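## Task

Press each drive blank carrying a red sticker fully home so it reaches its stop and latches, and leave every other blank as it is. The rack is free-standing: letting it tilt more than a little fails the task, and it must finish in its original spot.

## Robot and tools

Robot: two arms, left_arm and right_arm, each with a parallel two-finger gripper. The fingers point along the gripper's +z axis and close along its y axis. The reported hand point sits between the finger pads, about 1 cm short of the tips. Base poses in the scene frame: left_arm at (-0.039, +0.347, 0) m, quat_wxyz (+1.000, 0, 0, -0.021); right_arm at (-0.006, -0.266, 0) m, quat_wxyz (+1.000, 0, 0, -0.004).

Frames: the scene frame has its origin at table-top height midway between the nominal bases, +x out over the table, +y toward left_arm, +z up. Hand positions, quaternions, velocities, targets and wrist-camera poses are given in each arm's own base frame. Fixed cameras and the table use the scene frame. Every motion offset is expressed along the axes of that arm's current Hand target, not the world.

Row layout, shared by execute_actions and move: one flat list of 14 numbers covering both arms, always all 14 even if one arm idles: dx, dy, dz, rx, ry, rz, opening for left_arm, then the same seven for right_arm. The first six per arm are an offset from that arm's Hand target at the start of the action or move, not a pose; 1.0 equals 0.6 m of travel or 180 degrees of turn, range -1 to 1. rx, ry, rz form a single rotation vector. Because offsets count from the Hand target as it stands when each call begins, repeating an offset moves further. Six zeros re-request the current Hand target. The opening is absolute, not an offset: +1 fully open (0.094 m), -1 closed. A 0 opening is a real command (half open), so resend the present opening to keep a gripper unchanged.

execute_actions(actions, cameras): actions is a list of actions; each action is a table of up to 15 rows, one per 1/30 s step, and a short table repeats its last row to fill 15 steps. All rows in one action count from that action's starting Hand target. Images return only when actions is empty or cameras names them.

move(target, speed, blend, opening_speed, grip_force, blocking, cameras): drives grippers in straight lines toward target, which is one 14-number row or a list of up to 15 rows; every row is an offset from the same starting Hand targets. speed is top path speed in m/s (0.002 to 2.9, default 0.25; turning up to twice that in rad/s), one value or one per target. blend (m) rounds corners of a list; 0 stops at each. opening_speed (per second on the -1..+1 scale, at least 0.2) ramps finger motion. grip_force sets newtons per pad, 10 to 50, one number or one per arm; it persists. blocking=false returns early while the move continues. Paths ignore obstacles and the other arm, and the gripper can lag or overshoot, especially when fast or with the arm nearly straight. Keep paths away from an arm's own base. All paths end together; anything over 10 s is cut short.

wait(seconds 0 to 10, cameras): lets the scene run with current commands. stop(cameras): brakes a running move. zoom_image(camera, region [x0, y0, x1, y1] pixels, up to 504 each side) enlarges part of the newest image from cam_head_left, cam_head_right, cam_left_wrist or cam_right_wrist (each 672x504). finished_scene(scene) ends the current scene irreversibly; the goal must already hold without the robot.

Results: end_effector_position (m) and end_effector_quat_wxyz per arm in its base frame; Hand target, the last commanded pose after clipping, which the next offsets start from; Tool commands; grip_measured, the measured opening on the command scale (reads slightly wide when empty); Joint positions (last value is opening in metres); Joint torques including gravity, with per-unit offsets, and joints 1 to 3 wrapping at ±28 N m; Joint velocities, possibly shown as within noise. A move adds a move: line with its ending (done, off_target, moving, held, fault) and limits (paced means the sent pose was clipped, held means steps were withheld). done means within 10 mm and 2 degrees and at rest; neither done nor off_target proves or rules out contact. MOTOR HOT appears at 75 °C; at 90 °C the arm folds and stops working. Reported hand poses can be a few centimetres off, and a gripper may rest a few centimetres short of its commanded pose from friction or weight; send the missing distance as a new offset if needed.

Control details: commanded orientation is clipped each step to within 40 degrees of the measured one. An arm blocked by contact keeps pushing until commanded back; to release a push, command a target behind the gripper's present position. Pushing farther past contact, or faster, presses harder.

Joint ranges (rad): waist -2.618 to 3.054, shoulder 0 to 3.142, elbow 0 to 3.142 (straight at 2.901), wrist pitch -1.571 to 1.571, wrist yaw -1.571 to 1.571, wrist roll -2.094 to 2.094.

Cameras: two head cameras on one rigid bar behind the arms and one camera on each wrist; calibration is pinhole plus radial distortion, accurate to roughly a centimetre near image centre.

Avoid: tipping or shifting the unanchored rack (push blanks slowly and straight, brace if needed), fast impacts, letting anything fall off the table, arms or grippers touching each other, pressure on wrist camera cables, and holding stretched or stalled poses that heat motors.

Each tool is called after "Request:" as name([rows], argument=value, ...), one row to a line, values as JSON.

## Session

Request:
execute_actions(actions=[])

Request:
zoom_image(camera="cam_head_left", region=[110, 180, 380, 320])

Request:
zoom_image(camera="cam_head_right", region=[90, 180, 360, 320])

Scene clock: 0.00 s.
left_arm: end_effector_position=(+0.2399, -0.1244, +0.2326) grip_measured=+1.000 end_effector_quat_wxyz=(+0.527, +0.017, +0.848, -0.052) | right_arm: end_effector_position=(+0.2730, +0.0744, +0.1589) grip_measured=+1.000 end_effector_quat_wxyz=(+0.456, +0.030, +0.870, +0.184)
Joint positions: left_arm=[-0.935 0.756 0.728 -0.593 -0.713 -0.515 0.094] | right_arm=[0.16 0.697 0.46 -0.313 -0.162 0.32 0.094]
Joint velocities: within noise
Joint torques (N m): no reading
Motor temperatures (°C): left_arm=[27 26 31 33 23 21 22] | right_arm=[24 21 30 28 23 22 23]
Heat: left arm: 33 °C; right arm: 30 °C.
Hand target: left_arm +0.2406, -0.1231, +0.2397; +0.534, +0.011, +0.844, -0.055 | right_arm +0.2755, +0.0750, +0.1694; +0.469, +0.028, +0.863, +0.187
Tool commands: left_gripper/opening=+1.0 right_gripper/opening=+1.0
camera_calibration:
cam_left_wrist: T_world_to_cam=[[-0.0929352, -0.993909, 0.0592316, -0.11486], [-0.778533, 0.0354546, -0.626601, 0.37429], [0.620684, -0.104347, -0.777086, 0.111632], [0, 0, 0, 1]] pos_world=[0.211435, -0.115783, 0.328081]
cam_right_wrist: T_world_to_cam=[[0.0872853, -0.93238, -0.350782, 0.0986512], [-0.872107, 0.0986672, -0.479265, 0.344966], [0.481468, 0.347752, -0.804523, 0.0601967], [0, 0, 0, 1]] pos_world=[0.263253, 0.0370102, 0.248365]

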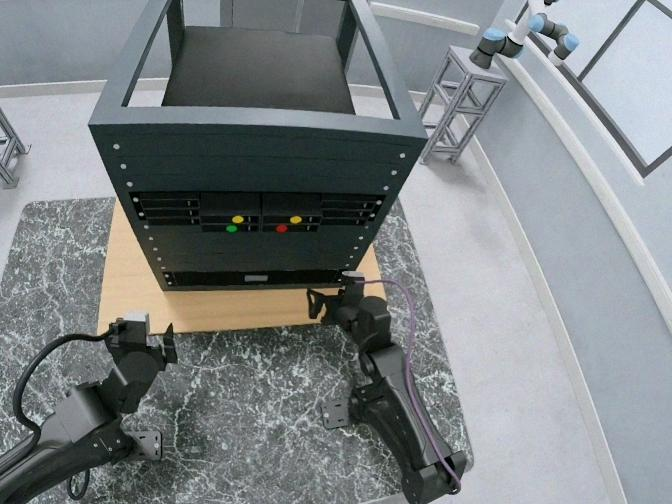

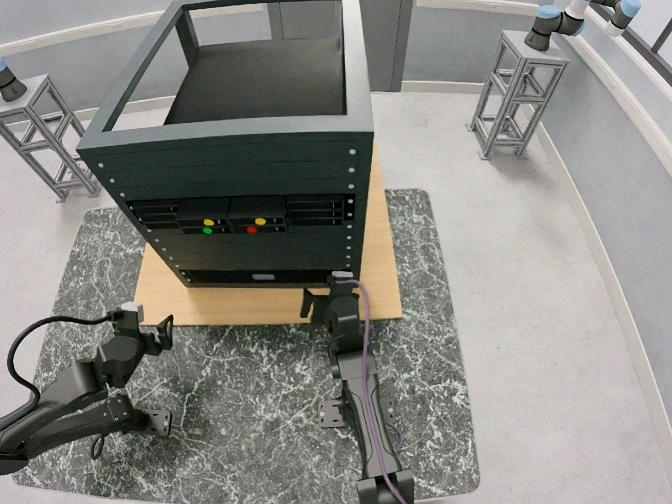

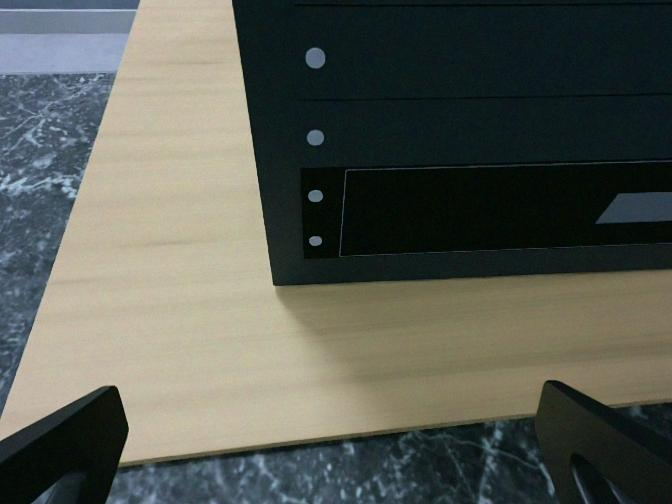

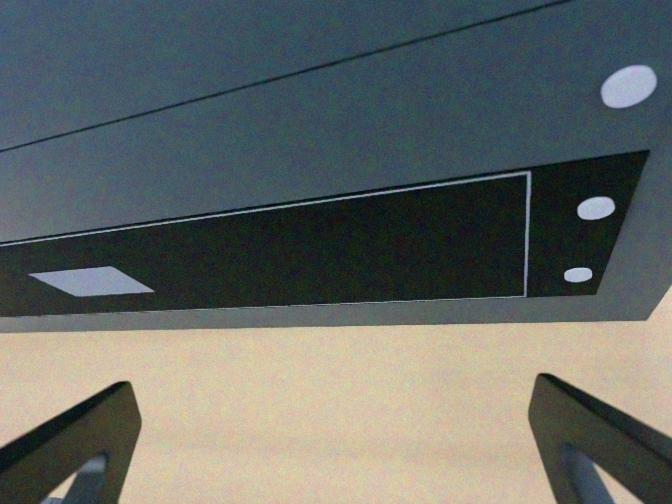

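Scaled by 1.867 from the camera's 672x504 image, which has a finer 960x720 frame.

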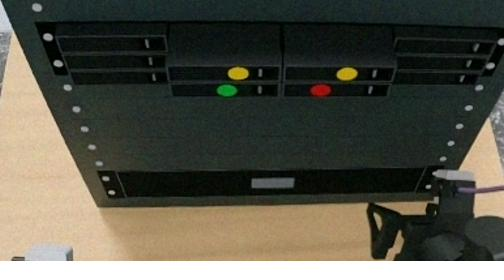

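Scaled by 1.867 from the camera's 672x504 image, which has a finer 960x720 frame.

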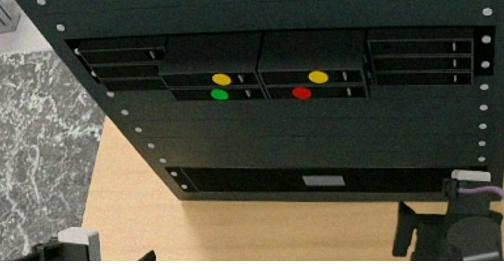

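Request:
move(target=[0,0,0,0,0,0,1,-0.2147,0.357,-0.2143,0.0655,-0.1796,-0.1009,-1], speed=0.2, cameras=["cam_right_wrist","cam_head_left"])

Scene clock: 60.63 s.
left_arm: end_effector_position=(+0.2399, -0.1244, +0.2326) grip_measured=+1.000 end_effector_quat_wxyz=(+0.527, +0.017, +0.848, -0.052) | right_arm: end_effector_position=(+0.2155, +0.2107, +0.4101) grip_measured=-0.988 end_effector_quat_wxyz=(+0.704, -0.016, +0.710, +0.006)
Joint positions: left_arm=[-0.935 0.756 0.728 -0.593 -0.713 -0.515 0.094] | right_arm=[1.396 1.072 1.088 -0.055 1.364 0.025 0.001]
Joint torques (N m): left_arm=[0.03 -0.68 6.98 1.42 -0.32 -0.03] | right_arm=[0.01 -2.5 5.04 1.79 0.09 -0.04]
Motor temperatures (°C): left_arm=[26 26 31 35 23 21 22] | right_arm=[24 21 34 33 23 22 23]
Heat: left arm: 35 °C; right arm: 34 °C.
Hand target: left_arm +0.2406, -0.1231, +0.2397; +0.534, +0.011, +0.844, -0.055 | right_arm +0.2151, +0.2072, +0.4098; +0.707, -0.009, +0.707, +0.008
Off the commanded pose: left_arm 0.007 m, 1 deg | right_arm 0.004 m, 1 deg.
move: done
camera_calibration:
cam_right_wrist: T_world_to_cam=[[0.00922807, -0.99995, -0.00397425, 0.207682], [-0.433211, -0.000415762, -0.901292, 0.501066], [0.901245, 0.0100389, -0.433193, 0.0709225], [0, 0, 0, 1]] pos_world=[0.151232, 0.207168, 0.483155]
Images, in order (width x height): cam_head_left 672x504, cam_right_wrist 672x504.

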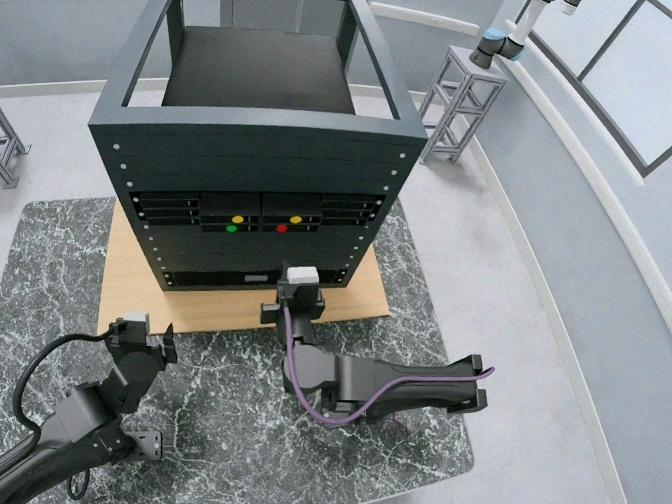

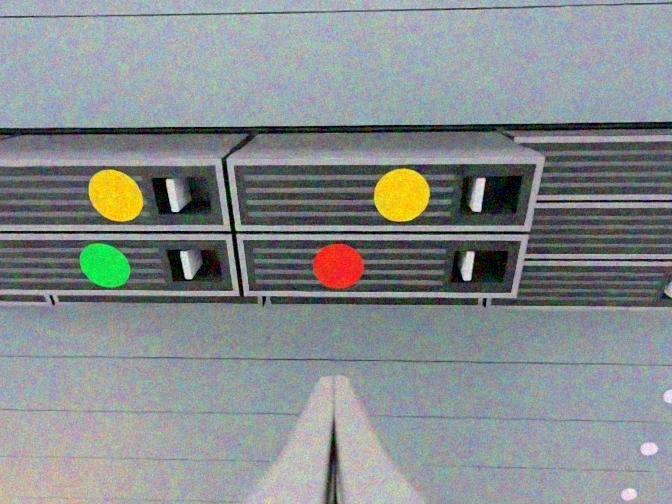

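Request:
move(target=[0,0,0,0,0,0,1,-0.01,-0.034,0.09,0,0,0,-1], speed=0.1, cameras=["cam_right_wrist"])

Scene clock: 77.60 s.
left_arm: end_effector_position=(+0.2399, -0.1244, +0.2326) grip_measured=+1.000 end_effector_quat_wxyz=(+0.527, +0.017, +0.848, -0.052) | right_arm: end_effector_position=(+0.2699, +0.1923, +0.4085) grip_measured=-0.988 end_effector_quat_wxyz=(+0.701, -0.019, +0.713, -0.002)
Joint positions: left_arm=[-0.935 0.756 0.728 -0.593 -0.713 -0.515 0.094] | right_arm=[1.121 1.072 1.088 -0.054 1.096 0.005 0.001]
Joint torques (N m): left_arm=[0.03 -0.69 6.98 1.41 -0.32 -0.04] | right_arm=[-0.62 -2.8 6.41 2.06 0 -0.04]
Heat: left arm: 35 °C; right arm: 33 °C.
Hand target: left_arm +0.2406, -0.1231, +0.2397; +0.534, +0.011, +0.844, -0.055 | right_arm +0.2696, +0.1881, +0.4158; +0.707, -0.009, +0.707, +0.008
Off the commanded pose: left_arm 0.007 m, 1 deg | right_arm 0.008 m, 2 deg.
move: done
camera_calibration:
cam_right_wrist: T_world_to_cam=[[0.00287633, -0.999929, 0.0115725, 0.184073], [-0.441368, -0.0116538, -0.897251, 0.525782], [0.897322, -0.00252695, -0.44137, 0.0282149], [0, 0, 0, 1]] pos_world=[0.206216, 0.190258, 0.482082]
Images, in order (width x height): cam_right_wrist 672x504.

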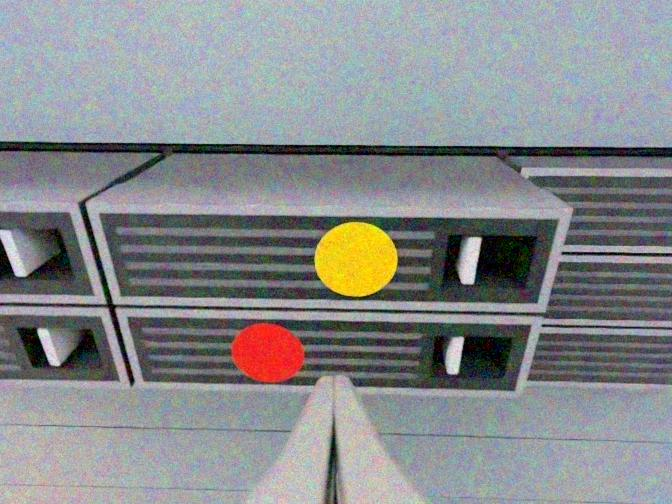

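Request:
move(target=[0,0,0,0,0,0,1,0.0,0.0,0.04,0,0,0,-1], speed=0.06, cameras=["cam_right_wrist"])

Scene clock: 88.60 s.
left_arm: end_effector_position=(+0.2399, -0.1244, +0.2326) grip_measured=+1.000 end_effector_quat_wxyz=(+0.527, +0.017, +0.848, -0.052) | right_arm: end_effector_position=(+0.2918, +0.1892, +0.4039) grip_measured=-0.988 end_effector_quat_wxyz=(+0.699, -0.020, +0.715, -0.003)
Joint positions: left_arm=[-0.935 0.756 0.728 -0.593 -0.713 -0.515 0.094] | right_arm=[1.023 1.098 1.088 -0.032 0.998 0.004 0.001]
Joint torques (N m): left_arm=[0.03 -0.68 6.97 1.41 -0.32 -0.03] | right_arm=[-0.59 -1.83 8.08 2.17 -0.06 -0.04]
Heat: left arm: 35 °C; right arm: 34 °C.
Hand target: left_arm +0.2406, -0.1231, +0.2397; +0.534, +0.011, +0.844, -0.055 | right_arm +0.2935, +0.1888, +0.4158; +0.707, -0.009, +0.707, +0.008
Off the commanded pose: left_arm 0.007 m, 1 deg | right_arm 0.012 m, 2 deg.
move: off_target (right_arm)
camera_calibration:
cam_right_wrist: T_world_to_cam=[[0.00295053, -0.999881, 0.0151347, 0.179528], [-0.44644, -0.0148599, -0.89469, 0.532363], [0.894809, -0.00411694, -0.446431, 0.00963888], [0, 0, 0, 1]] pos_world=[0.228514, 0.187457, 0.477886]
Images, in order (width x height): cam_right_wrist 672x504.

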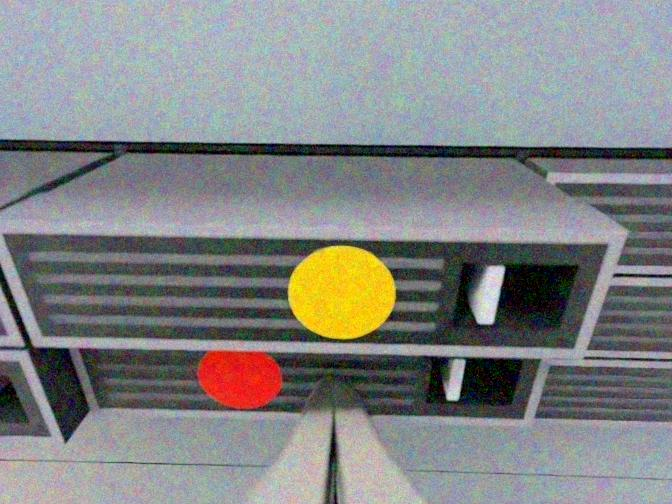

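Request:
move(target=[0,0,0,0,0,0,1,0.0,0.0,0.035,0,0,0,-1], speed=0.05, cameras=["cam_right_wrist"])

Scene clock: 105.10 s.
left_arm: end_effector_position=(+0.2399, -0.1244, +0.2326) grip_measured=+1.000 end_effector_quat_wxyz=(+0.527, +0.017, +0.848, -0.052) | right_arm: end_effector_position=(+0.3122, +0.1893, +0.3949) grip_measured=-0.988 end_effector_quat_wxyz=(+0.694, -0.025, +0.720, -0.008)
Joint positions: left_arm=[-0.935 0.756 0.728 -0.593 -0.713 -0.515 0.094] | right_arm=[0.947 1.138 1.088 -0.011 0.922 0.002 0.001]
Joint torques (N m): left_arm=[0.02 -0.68 6.97 1.41 -0.32 -0.04] | right_arm=[-0.61 -2.02 9.88 2.24 -0.04 -0.03]
Heat: left arm: 35 °C; right arm: 35 °C.
Hand target: left_arm +0.2406, -0.1231, +0.2397; +0.534, +0.011, +0.844, -0.055 | right_arm +0.3145, +0.1892, +0.4158; +0.707, -0.009, +0.707, +0.008
Off the commanded pose: left_arm 0.007 m, 1 deg | right_arm 0.021 m, 3 deg.
move: off_target (right_arm)
camera_calibration:
cam_right_wrist: T_world_to_cam=[[0.00315998, -0.999556, 0.029632, 0.173856], [-0.458346, -0.027784, -0.888339, 0.537136], [0.888768, -0.0107746, -0.45823, -0.0047971], [0, 0, 0, 1]] pos_world=[0.249908, 0.188651, 0.469809]
Images, in order (width x height): cam_right_wrist 672x504.

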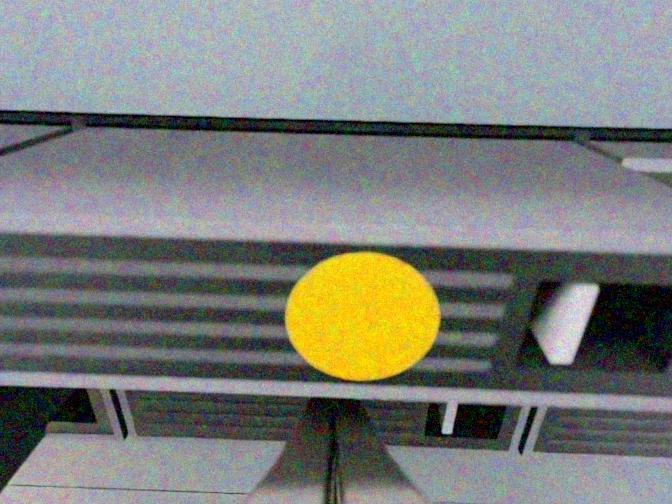

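Request:
move(target=[0,0,0,0,0,0,1,-0.013,0.0,0.022,0,0,0,-1], speed=0.05, cameras=["cam_right_wrist","cam_head_left"])

Scene clock: 112.77 s.
left_arm: end_effector_position=(+0.2399, -0.1244, +0.2326) grip_measured=+1.000 end_effector_quat_wxyz=(+0.527, +0.017, +0.848, -0.052) | right_arm: end_effector_position=(+0.3198, +0.1893, +0.4001) grip_measured=-0.988 end_effector_quat_wxyz=(+0.692, -0.026, +0.721, -0.010)
Joint positions: left_arm=[-0.935 0.756 0.728 -0.593 -0.713 -0.515 0.094] | right_arm=[0.921 1.161 1.127 -0.033 0.897 0.002 0.001]
Joint torques (N m): left_arm=[0.03 -0.69 6.97 1.41 -0.32 -0.03] | right_arm=[-1.99 -1.39 10.77 2.36 -0.24 -0.04]
Heat: left arm: 35 °C; right arm: 35 °C.
Hand target: left_arm +0.2406, -0.1231, +0.2397; +0.534, +0.011, +0.844, -0.055 | right_arm +0.3277, +0.1896, +0.4236; +0.707, -0.009, +0.707, +0.008
Off the commanded pose: left_arm 0.007 m, 1 deg | right_arm 0.025 m, 4 deg.
move: off_target (right_arm)
camera_calibration:
cam_right_wrist: T_world_to_cam=[[0.00172886, -0.99943, 0.0337206, 0.172467], [-0.462529, -0.030696, -0.886073, 0.546254], [0.886602, -0.0140649, -0.462319, -0.00625179], [0, 0, 0, 1]] pos_world=[0.257903, 0.189049, 0.475315]
Images, in order (width x height): cam_head_left 672x504, cam_right_wrist 672x504.

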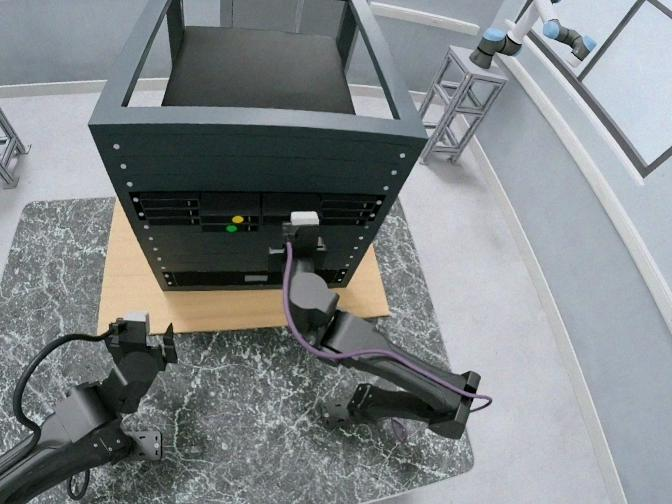

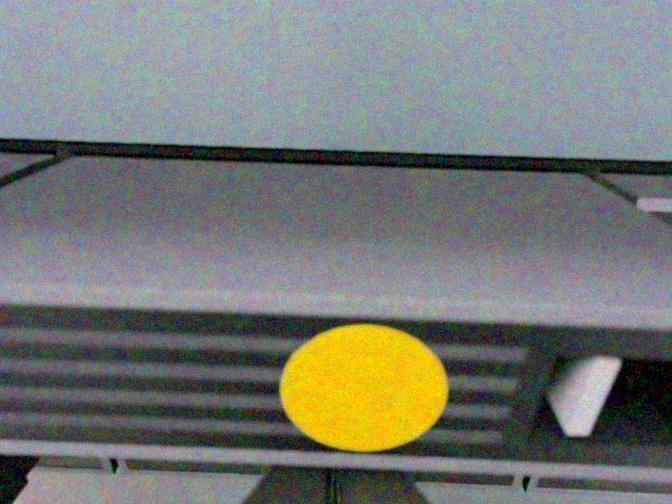

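Request:
move(target=[0,0,0,0,0,0,1,0.003,0.0,0.022,0,0,0,-1], speed=0.05, cameras=["cam_right_wrist","cam_head_left"])

Scene clock: 118.93 s.
left_arm: end_effector_position=(+0.2399, -0.1244, +0.2326) grip_measured=+1.000 end_effector_quat_wxyz=(+0.527, +0.017, +0.848, -0.052) | right_arm: end_effector_position=(+0.3207, +0.1891, +0.4000) grip_measured=-0.988 end_effector_quat_wxyz=(+0.690, -0.031, +0.723, -0.010)
Joint positions: left_arm=[-0.935 0.756 0.728 -0.593 -0.713 -0.515 0.094] | right_arm=[0.914 1.161 1.134 -0.048 0.885 0.001 0.001]
Joint torques (N m): left_arm=[0.05 -0.69 6.97 1.41 -0.32 -0.04] | right_arm=[-4.72 0.36 10.67 2.75 -0.54 -0.06]
Heat: left arm: 35 °C; right arm: 36 °C.
Hand target: left_arm +0.2406, -0.1231, +0.2397; +0.534, +0.011, +0.844, -0.055 | right_arm +0.3409, +0.1899, +0.4218; +0.707, -0.009, +0.707, +0.008
Off the commanded pose: left_arm 0.007 m, 1 deg | right_arm 0.030 m, 4 deg.
move: off_target (right_arm)
camera_calibration:
cam_right_wrist: T_world_to_cam=[[0.00766709, -0.999136, 0.0408513, 0.167472], [-0.467664, -0.0396922, -0.883015, 0.548625], [0.883873, -0.0123345, -0.467564, -0.00443954], [0, 0, 0, 1]] pos_world=[0.259212, 0.189048, 0.475527]
Images, in order (width x height): cam_head_left 672x504, cam_right_wrist 672x504.

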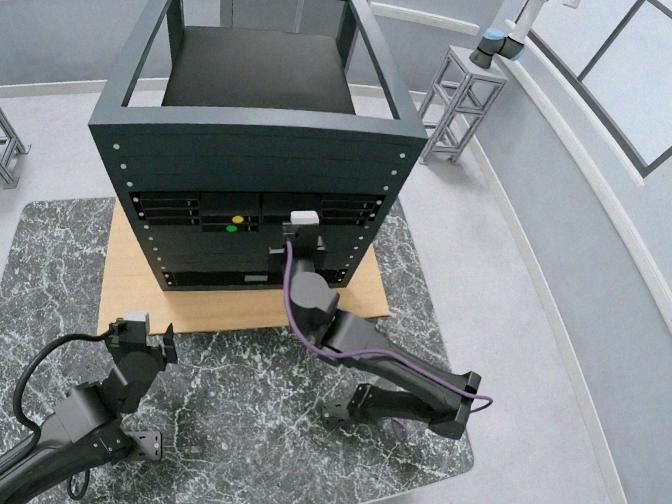

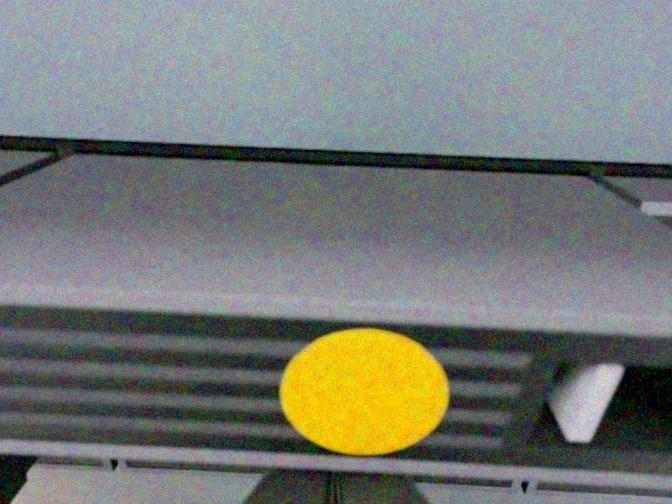

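Request:
move([
  [0,0,0,0,0,0,1,0.025,0.0,-0.04,0,0,0,-1],
  [0,0,0,0,0,0,1,0.045,0.0,-0.17,0,0,0,-1],
], speed=0.08, blend=0.01, cameras=["all"])

Scene clock: 130.13 s.
left_arm: end_effector_position=(+0.2399, -0.1244, +0.2326) grip_measured=+1.000 end_effector_quat_wxyz=(+0.527, +0.017, +0.848, -0.052) | right_arm: end_effector_position=(+0.2417, +0.1913, +0.3943) grip_measured=-0.988 end_effector_quat_wxyz=(+0.704, -0.016, +0.710, +0.002)
Joint positions: left_arm=[-0.935 0.756 0.728 -0.593 -0.713 -0.515 0.094] | right_arm=[1.248 1.012 0.991 -0.001 1.223 0.001 0.001]
Joint torques (N m): left_arm=[0.03 -0.68 6.98 1.41 -0.32 -0.03] | right_arm=[0.54 -2.8 5.16 1.85 0.08 0.04]
Heat: left arm: 35 °C; right arm: 37 °C.
Hand target: left_arm +0.2406, -0.1231, +0.2397; +0.534, +0.011, +0.844, -0.055 | right_arm +0.2389, +0.1874, +0.3949; +0.707, -0.009, +0.707, +0.008
Off the commanded pose: left_arm 0.007 m, 1 deg | right_arm 0.005 m, 1 deg.
move: done
camera_calibration:
cam_left_wrist: T_world_to_cam=[[-0.0929352, -0.993909, 0.0592316, -0.11486], [-0.778533, 0.0354546, -0.626601, 0.37429], [0.620684, -0.104347, -0.777086, 0.111632], [0, 0, 0, 1]] pos_world=[0.211435, -0.115783, 0.328081]
cam_right_wrist: T_world_to_cam=[[0.00333097, -0.999991, 0.00243893, 0.18683], [-0.432536, -0.00363976, -0.901609, 0.498767], [0.901611, 0.00194831, -0.432544, 0.0419153], [0, 0, 0, 1]] pos_world=[0.177321, 0.188563, 0.467368]

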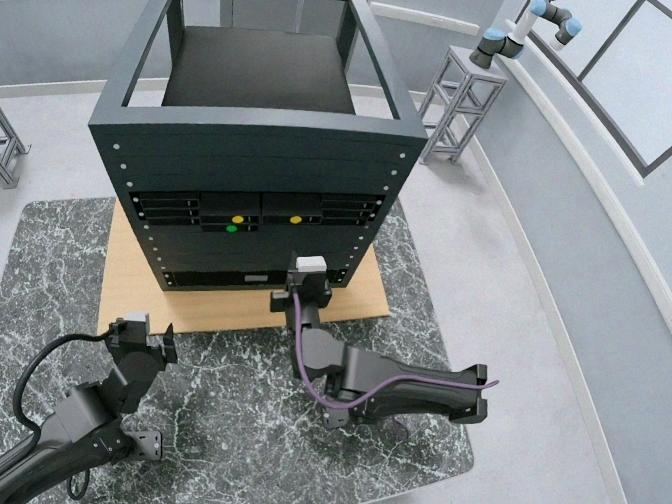

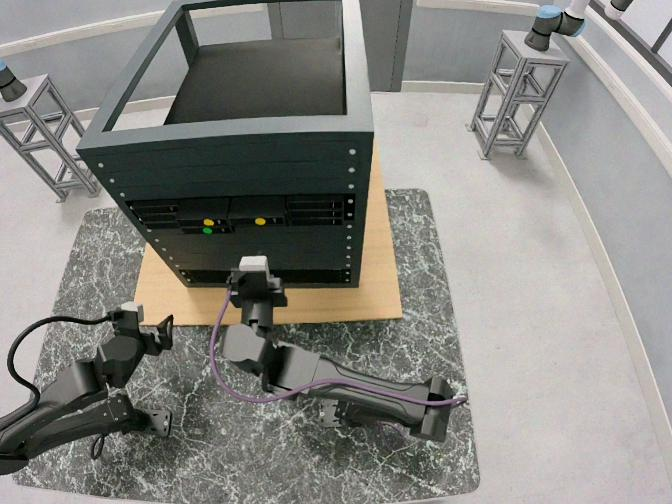

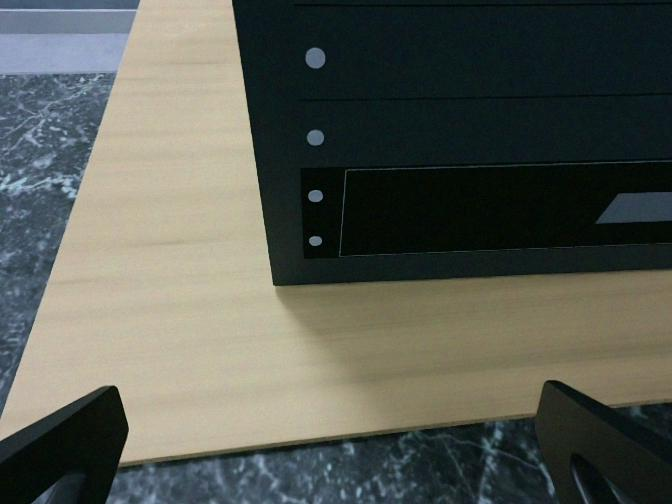

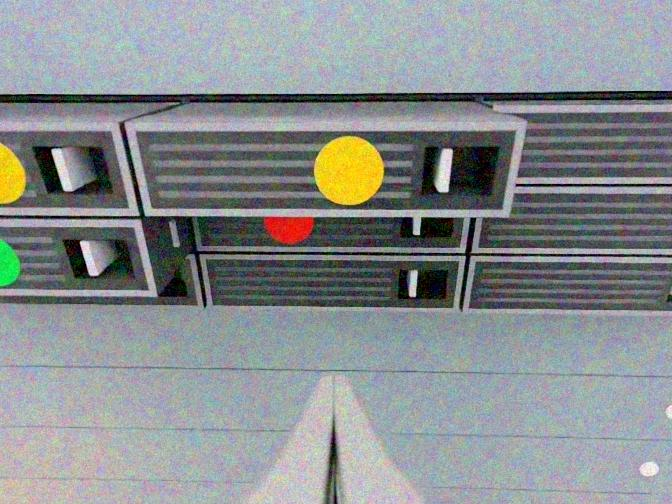

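Request:
finished_scene(scene=2)

The scene is finished: the task was done.


## Next scene

Press each drive blank carrying a yellow sticker fully home so it reaches its stop and latches, and leave every other blank as it is. The rack is free-standing: letting it tilt more than a little fails the task, and it must finish in its original spot.

Request:
execute_actions(actions=[])

Request:
zoom_image(camera="cam_head_left", region=[110, 180, 380, 320])

Request:
zoom_image(camera="cam_head_right", region=[90, 180, 360, 320])

Scene clock: 0.00 s.
left_arm: end_effector_position=(+0.3367, -0.0456, +0.2389) grip_measured=+1.000 end_effector_quat_wxyz=(+0.668, -0.164, +0.660, -0.301) | right_arm: end_effector_position=(+0.2368, +0.0844, +0.2615) grip_measured=+1.000 end_effector_quat_wxyz=(+0.698, +0.004, +0.662, +0.274)
Joint positions: left_arm=[-0.091 0.937 0.24 0.772 0.088 -0.673 0.094] | right_arm=[0.263 0.168 0.199 0.094 -0.104 0.394 0.094]
Joint velocities: within noise
Joint torques (N m): no reading
Motor temperatures (°C): left_arm=[26 25 28 29 23 21 22] | right_arm=[23 21 28 26 23 22 23]
Heat: left arm: 29 °C; right arm: 28 °C.
Hand target: left_arm +0.3367, -0.0456, +0.2494; +0.678, -0.159, +0.650, -0.303 | right_arm +0.2348, +0.0838, +0.2692; +0.704, +0.002, +0.654, +0.275
Tool commands: left_gripper/opening=+1.0 right_gripper/opening=+1.0
camera_calibration:
cam_left_wrist: T_world_to_cam=[[-0.189741, -0.772693, 0.605758, -0.11575], [-0.459569, -0.475312, -0.75025, 0.349695], [0.867637, -0.420741, -0.26492, -0.155188], [0, 0, 0, 1]] pos_world=[0.273393, 0.0114816, 0.291363]
cam_right_wrist: T_world_to_cam=[[0.356646, -0.850014, -0.38766, 0.0860135], [-0.427687, 0.220363, -0.876655, 0.349869], [0.830595, 0.478452, -0.284948, -0.0728501], [0, 0, 0, 1]] pos_world=[0.179467, 0.0308695, 0.3193]

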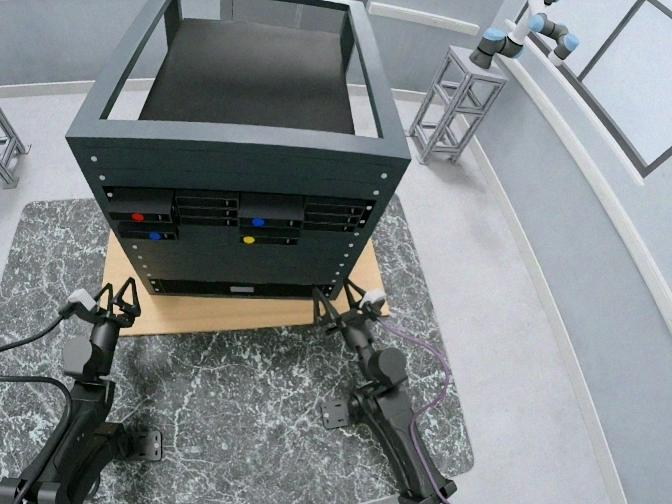

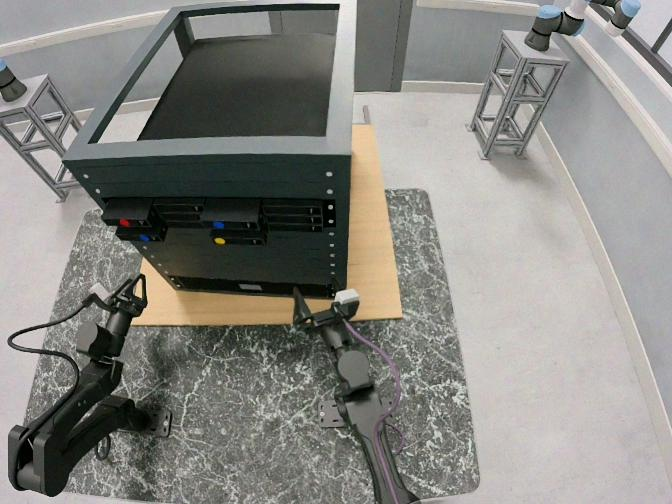

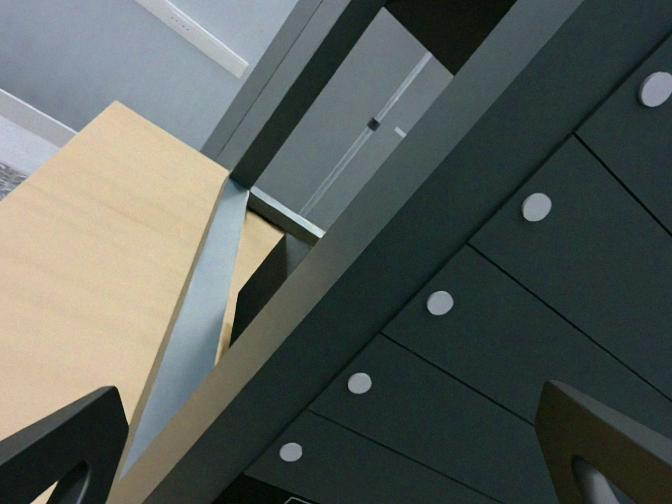

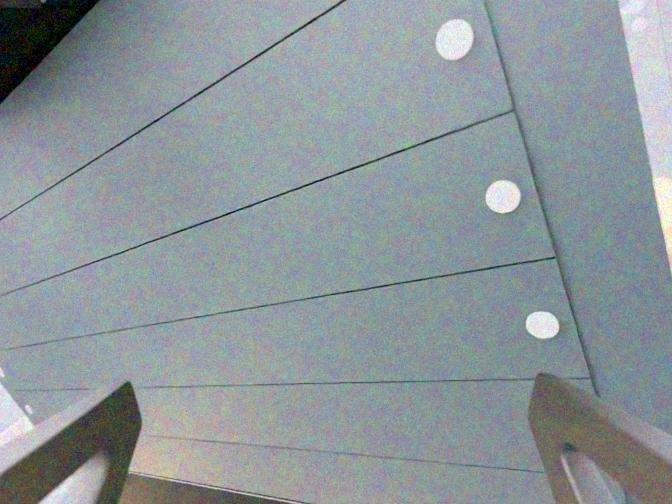

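Scaled by 1.867 from the camera's 672x504 image, which has a finer 960x720 frame.

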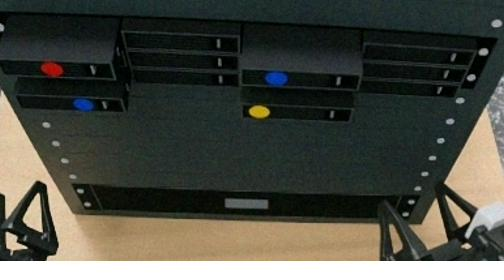

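Scaled by 1.867 from the camera's 672x504 image, which has a finer 960x720 frame.

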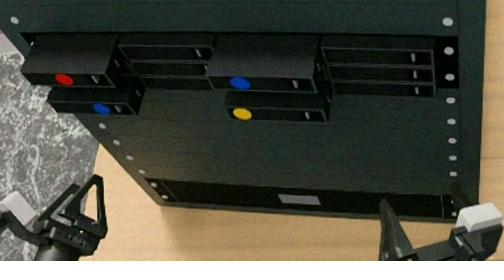

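Request:
move(target=[0,0,0,0,0,0,1,-0.109,0.3197,0.0697,0.1409,0.0196,-0.1271,-1], speed=0.2, cameras=["cam_right_wrist"])

Scene clock: 44.37 s.
left_arm: end_effector_position=(+0.3367, -0.0456, +0.2389) grip_measured=+1.000 end_effector_quat_wxyz=(+0.668, -0.164, +0.660, -0.301) | right_arm: end_effector_position=(+0.2011, +0.2354, +0.3946) grip_measured=-0.988 end_effector_quat_wxyz=(+0.707, +0.010, +0.707, -0.025)
Joint positions: left_arm=[-0.091 0.937 0.24 0.772 0.088 -0.673 0.094] | right_arm=[1.481 1.2 1.076 0.13 1.53 -0.028 0.001]
Joint torques (N m): left_arm=[0.03 -1.88 6.79 1.78 -0.02 0.01] | right_arm=[0.34 -2.35 9.24 1.41 0.05 -0.05]
Motor temperatures (°C): left_arm=[26 25 29 34 23 21 22] | right_arm=[23 21 30 30 23 22 23]
Heat: left arm: 34 °C; right arm: 30 °C.
Hand target: left_arm +0.3367, -0.0456, +0.2494; +0.678, -0.159, +0.650, -0.303 | right_arm +0.2001, +0.2360, +0.4051; +0.707, +0.019, +0.707, -0.018
Off the commanded pose: left_arm 0.010 m, 2 deg | right_arm 0.011 m, 1 deg.
move: off_target (right_arm)
camera_calibration:
cam_right_wrist: T_world_to_cam=[[-0.0705424, -0.997501, 0.0039698, 0.244787], [-0.4247, 0.0264329, -0.904948, 0.47419], [0.902582, -0.0655232, -0.425503, 0.0914885], [0, 0, 0, 1]] pos_world=[0.13608, 0.237636, 0.467074]
Images, in order (width x height): cam_right_wrist 672x504.

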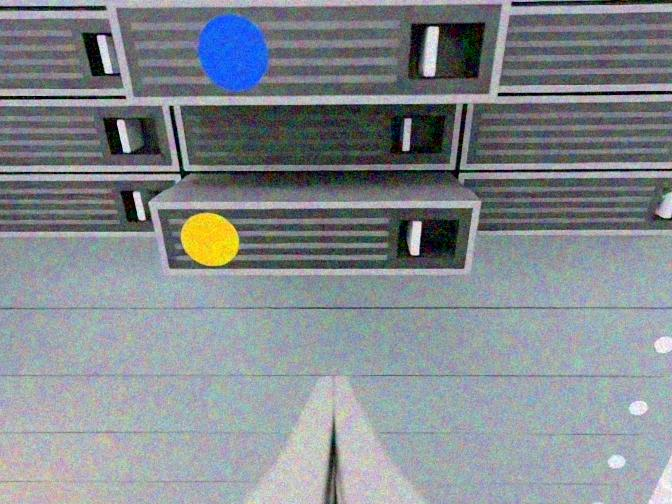

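Request:
move(target=[0,0,0,0,0,0,1,-0.045,0.002,0.058,0,0,0,-1], speed=0.1, cameras=["cam_right_wrist"])

Scene clock: 52.83 s.
left_arm: end_effector_position=(+0.3367, -0.0456, +0.2389) grip_measured=+1.000 end_effector_quat_wxyz=(+0.668, -0.164, +0.660, -0.301) | right_arm: end_effector_position=(+0.2328, +0.2346, +0.4229) grip_measured=-0.988 end_effector_quat_wxyz=(+0.707, +0.011, +0.706, -0.026)
Joint positions: left_arm=[-0.091 0.937 0.24 0.772 0.088 -0.673 0.094] | right_arm=[1.354 1.234 1.21 0.035 1.406 -0.031 0.001]
Joint torques (N m): left_arm=[0.02 -1.88 6.78 1.78 -0.02 0.01] | right_arm=[-0.64 -2.37 9.4 1.33 -0.11 0.17]
Heat: left arm: 35 °C; right arm: 31 °C.
Hand target: left_arm +0.3367, -0.0456, +0.2494; +0.678, -0.159, +0.650, -0.303 | right_arm +0.2350, +0.2353, +0.4322; +0.707, +0.019, +0.707, -0.018
Off the commanded pose: left_arm 0.010 m, 2 deg | right_arm 0.009 m, 1 deg.
move: done
camera_calibration:
cam_right_wrist: T_world_to_cam=[[-0.0736552, -0.99728, 0.00289764, 0.247206], [-0.42324, 0.0286277, -0.905565, 0.512776], [0.903019, -0.067926, -0.424197, 0.0748159], [0, 0, 0, 1]] pos_world=[0.167675, 0.236935, 0.495373]
Images, in order (width x height): cam_right_wrist 672x504.

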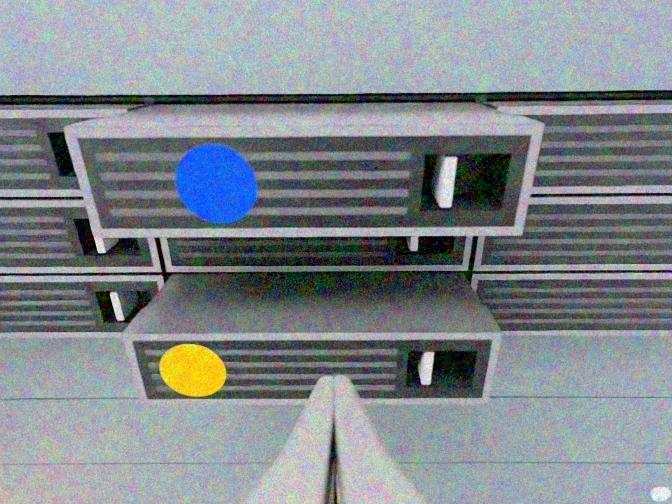

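Request:
move([
  [0,0,0,0,0,0,1,0.025,0.002,0.02,0,0,0,-1],
  [0,0,0,0,0,0,1,0.017,0.002,0.055,0,0,0,-1],
], speed=0.07, blend=0.01, cameras=["cam_right_wrist"])

Scene clock: 63.97 s.
left_arm: end_effector_position=(+0.3367, -0.0456, +0.2389) grip_measured=+1.000 end_effector_quat_wxyz=(+0.668, -0.164, +0.660, -0.301) | right_arm: end_effector_position=(+0.2657, +0.2335, +0.4154) grip_measured=-0.988 end_effector_quat_wxyz=(+0.705, +0.009, +0.709, -0.028)
Joint positions: left_arm=[-0.091 0.937 0.24 0.772 0.088 -0.673 0.094] | right_arm=[1.228 1.261 1.21 0.035 1.281 -0.01 0.001]
Joint torques (N m): left_arm=[0.02 -1.89 6.78 1.78 -0.02 0.01] | right_arm=[-0.55 -2.77 8.35 1.69 -0.07 0.15]
Heat: left arm: 35 °C; right arm: 31 °C.
Hand target: left_arm +0.3367, -0.0456, +0.2494; +0.678, -0.159, +0.650, -0.303 | right_arm +0.2680, +0.2348, +0.4219; +0.707, +0.019, +0.707, -0.018
Off the commanded pose: left_arm 0.010 m, 2 deg | right_arm 0.007 m, 2 deg.
move: done; blend cut to 0.0096 m at target 1
camera_calibration:
cam_right_wrist: T_world_to_cam=[[-0.0743845, -0.997195, 0.00829277, 0.246478], [-0.429354, 0.0245193, -0.902803, 0.521359], [0.900068, -0.0707151, -0.429974, 0.045676], [0, 0, 0, 1]] pos_world=[0.201071, 0.236233, 0.48828]
Images, in order (width x height): cam_right_wrist 672x504.

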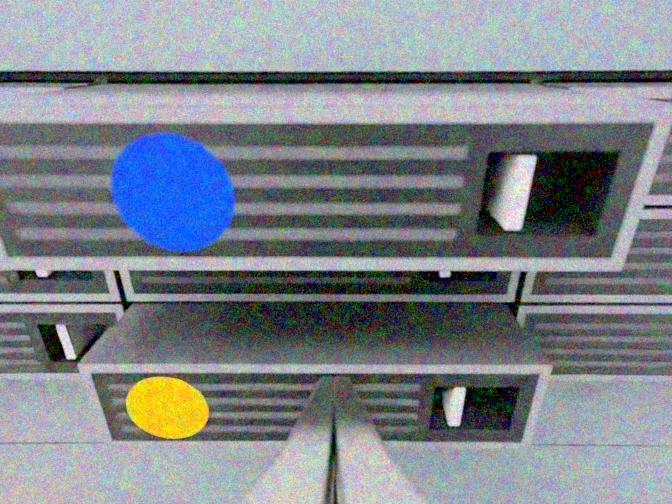

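Request:
move(target=[0,0,0,0,0,0,1,0.003,0.0,0.05,0,0,0,-1], speed=0.06, cameras=["cam_right_wrist"])

Scene clock: 70.97 s.
left_arm: end_effector_position=(+0.3367, -0.0456, +0.2389) grip_measured=+1.000 end_effector_quat_wxyz=(+0.668, -0.164, +0.660, -0.301) | right_arm: end_effector_position=(+0.2923, +0.2297, +0.4074) grip_measured=-0.988 end_effector_quat_wxyz=(+0.701, +0.006, +0.712, -0.038)
Joint positions: left_arm=[-0.091 0.937 0.24 0.772 0.088 -0.673 0.094] | right_arm=[1.131 1.289 1.21 0.04 1.193 -0.01 0.001]
Joint torques (N m): left_arm=[0.03 -1.88 6.78 1.78 -0.02 0.01] | right_arm=[-1.18 -2.63 9.72 1.94 -0.26 0.13]
Heat: left arm: 35 °C; right arm: 31 °C.
Hand target: left_arm +0.3367, -0.0456, +0.2494; +0.678, -0.159, +0.650, -0.303 | right_arm +0.2980, +0.2332, +0.4201; +0.707, +0.019, +0.707, -0.018
Off the commanded pose: left_arm 0.010 m, 2 deg | right_arm 0.014 m, 3 deg.
move: off_target (right_arm)
camera_calibration:
cam_right_wrist: T_world_to_cam=[[-0.0836972, -0.996093, 0.0281702, 0.239091], [-0.438756, 0.0114556, -0.898533, 0.52962], [0.8947, -0.0875646, -0.438001, 0.0266434], [0, 0, 0, 1]] pos_world=[0.228547, 0.234423, 0.480815]
Images, in order (width x height): cam_right_wrist 672x504.

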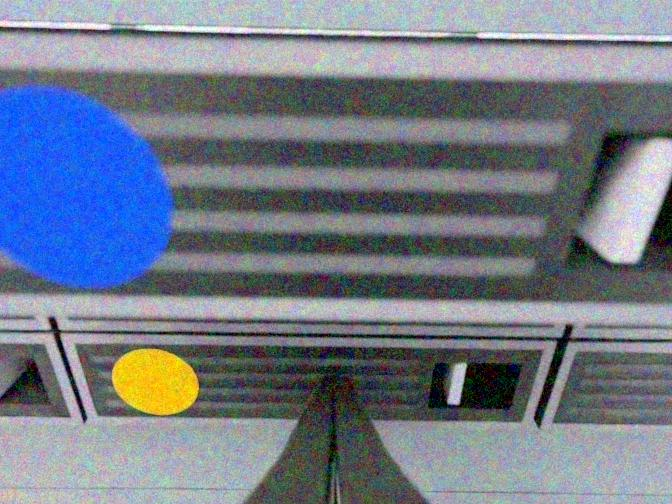

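Request:
move(target=[0,0,0,0,0,0,1,-0.005,0.002,0.036,0,0,0,-1], speed=0.05, cameras=["cam_right_wrist","cam_head_left"])

Scene clock: 77.13 s.
left_arm: end_effector_position=(+0.3367, -0.0456, +0.2389) grip_measured=+1.000 end_effector_quat_wxyz=(+0.668, -0.164, +0.660, -0.301) | right_arm: end_effector_position=(+0.2934, +0.2299, +0.4082) grip_measured=-0.988 end_effector_quat_wxyz=(+0.699, +0.002, +0.714, -0.042)
Joint positions: left_arm=[-0.091 0.937 0.24 0.772 0.088 -0.673 0.094] | right_arm=[1.128 1.294 1.223 0.02 1.191 -0.01 0.001]
Joint torques (N m): left_arm=[0.03 -1.87 6.78 1.78 -0.02 0.01] | right_arm=[-6.42 -1.03 10.84 2.24 -0.92 0.07]
Heat: left arm: 35 °C; right arm: 31 °C.
Hand target: left_arm +0.3367, -0.0456, +0.2494; +0.678, -0.159, +0.650, -0.303 | right_arm +0.3196, +0.2334, +0.4229; +0.707, +0.019, +0.707, -0.018
Off the commanded pose: left_arm 0.010 m, 2 deg | right_arm 0.030 m, 4 deg.
move: off_target (right_arm)
camera_calibration:
cam_right_wrist: T_world_to_cam=[[-0.0846443, -0.995623, 0.0396235, 0.234855], [-0.443504, 0.0020356, -0.89627, 0.533446], [0.892267, -0.0934374, -0.441735, 0.0297233], [0, 0, 0, 1]] pos_world=[0.229943, 0.235519, 0.481936]
Images, in order (width x height): cam_head_left 672x504, cam_right_wrist 672x504.

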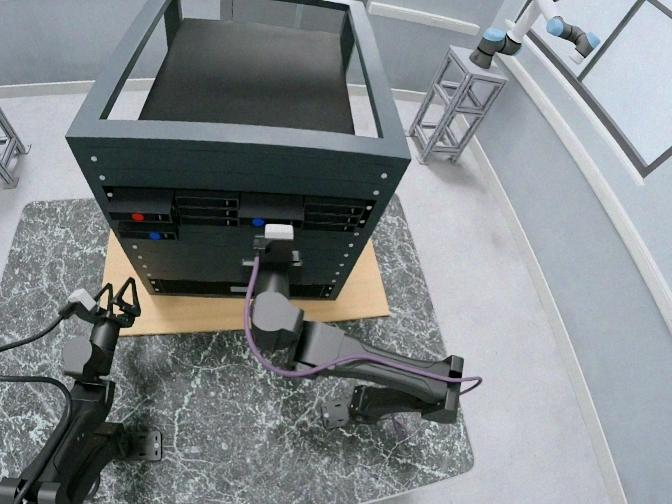

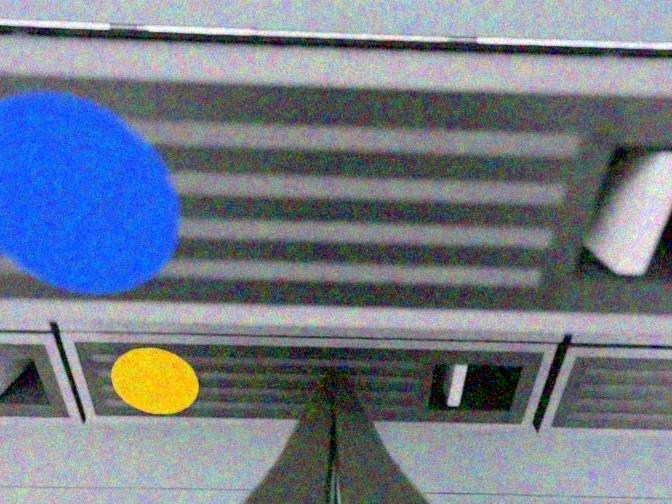

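Request:
move([
  [0,0,0,0,0,0,1,0.025,0.0,-0.05,0,0,0,-1],
  [0,0,0,0,0,0,1,0.035,0.0,-0.18,0,0,0,-1],
], speed=0.08, blend=0.01, cameras=["cam_right_wrist","cam_head_left"])

Scene clock: 85.50 s.
left_arm: end_effector_position=(+0.3367, -0.0456, +0.2389) grip_measured=+1.000 end_effector_quat_wxyz=(+0.668, -0.164, +0.660, -0.301) | right_arm: end_effector_position=(+0.2146, +0.2468, +0.4000) grip_measured=-0.988 end_effector_quat_wxyz=(+0.705, +0.007, +0.709, -0.029)
Joint positions: left_arm=[-0.091 0.937 0.24 0.772 0.088 -0.673 0.094] | right_arm=[1.433 1.255 1.152 0.055 1.483 0.017 0.001]
Joint torques (N m): left_arm=[0.03 -1.89 6.78 1.78 -0.02 0.01] | right_arm=[0.5 -5.44 5.04 1.6 0.1 0.15]
Heat: left arm: 35 °C; right arm: 32 °C.
Hand target: left_arm +0.3367, -0.0456, +0.2494; +0.678, -0.159, +0.650, -0.303 | right_arm +0.2117, +0.2389, +0.4021; +0.707, +0.019, +0.707, -0.018
Off the commanded pose: left_arm 0.010 m, 2 deg | right_arm 0.009 m, 2 deg.
move: done
camera_calibration:
cam_right_wrist: T_world_to_cam=[[-0.0717, -0.997336, 0.0133994, 0.253485], [-0.429129, 0.018718, -0.903049, 0.486638], [0.900393, -0.0704987, -0.429328, 0.0855505], [0, 0, 0, 1]] pos_world=[0.149976, 0.249732, 0.472791]
Images, in order (width x height): cam_head_left 672x504, cam_right_wrist 672x504.

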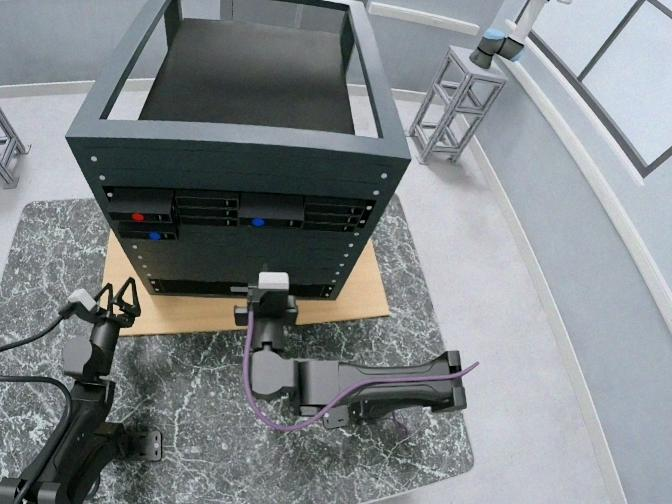

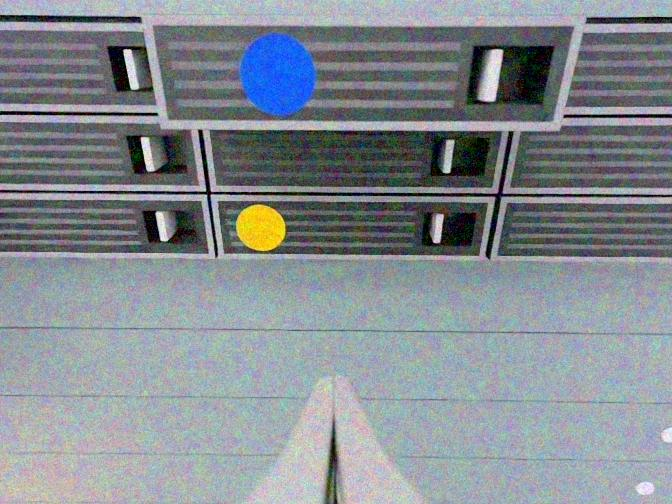

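Request:
finished_scene(scene=3)

The scene is finished: the task was done.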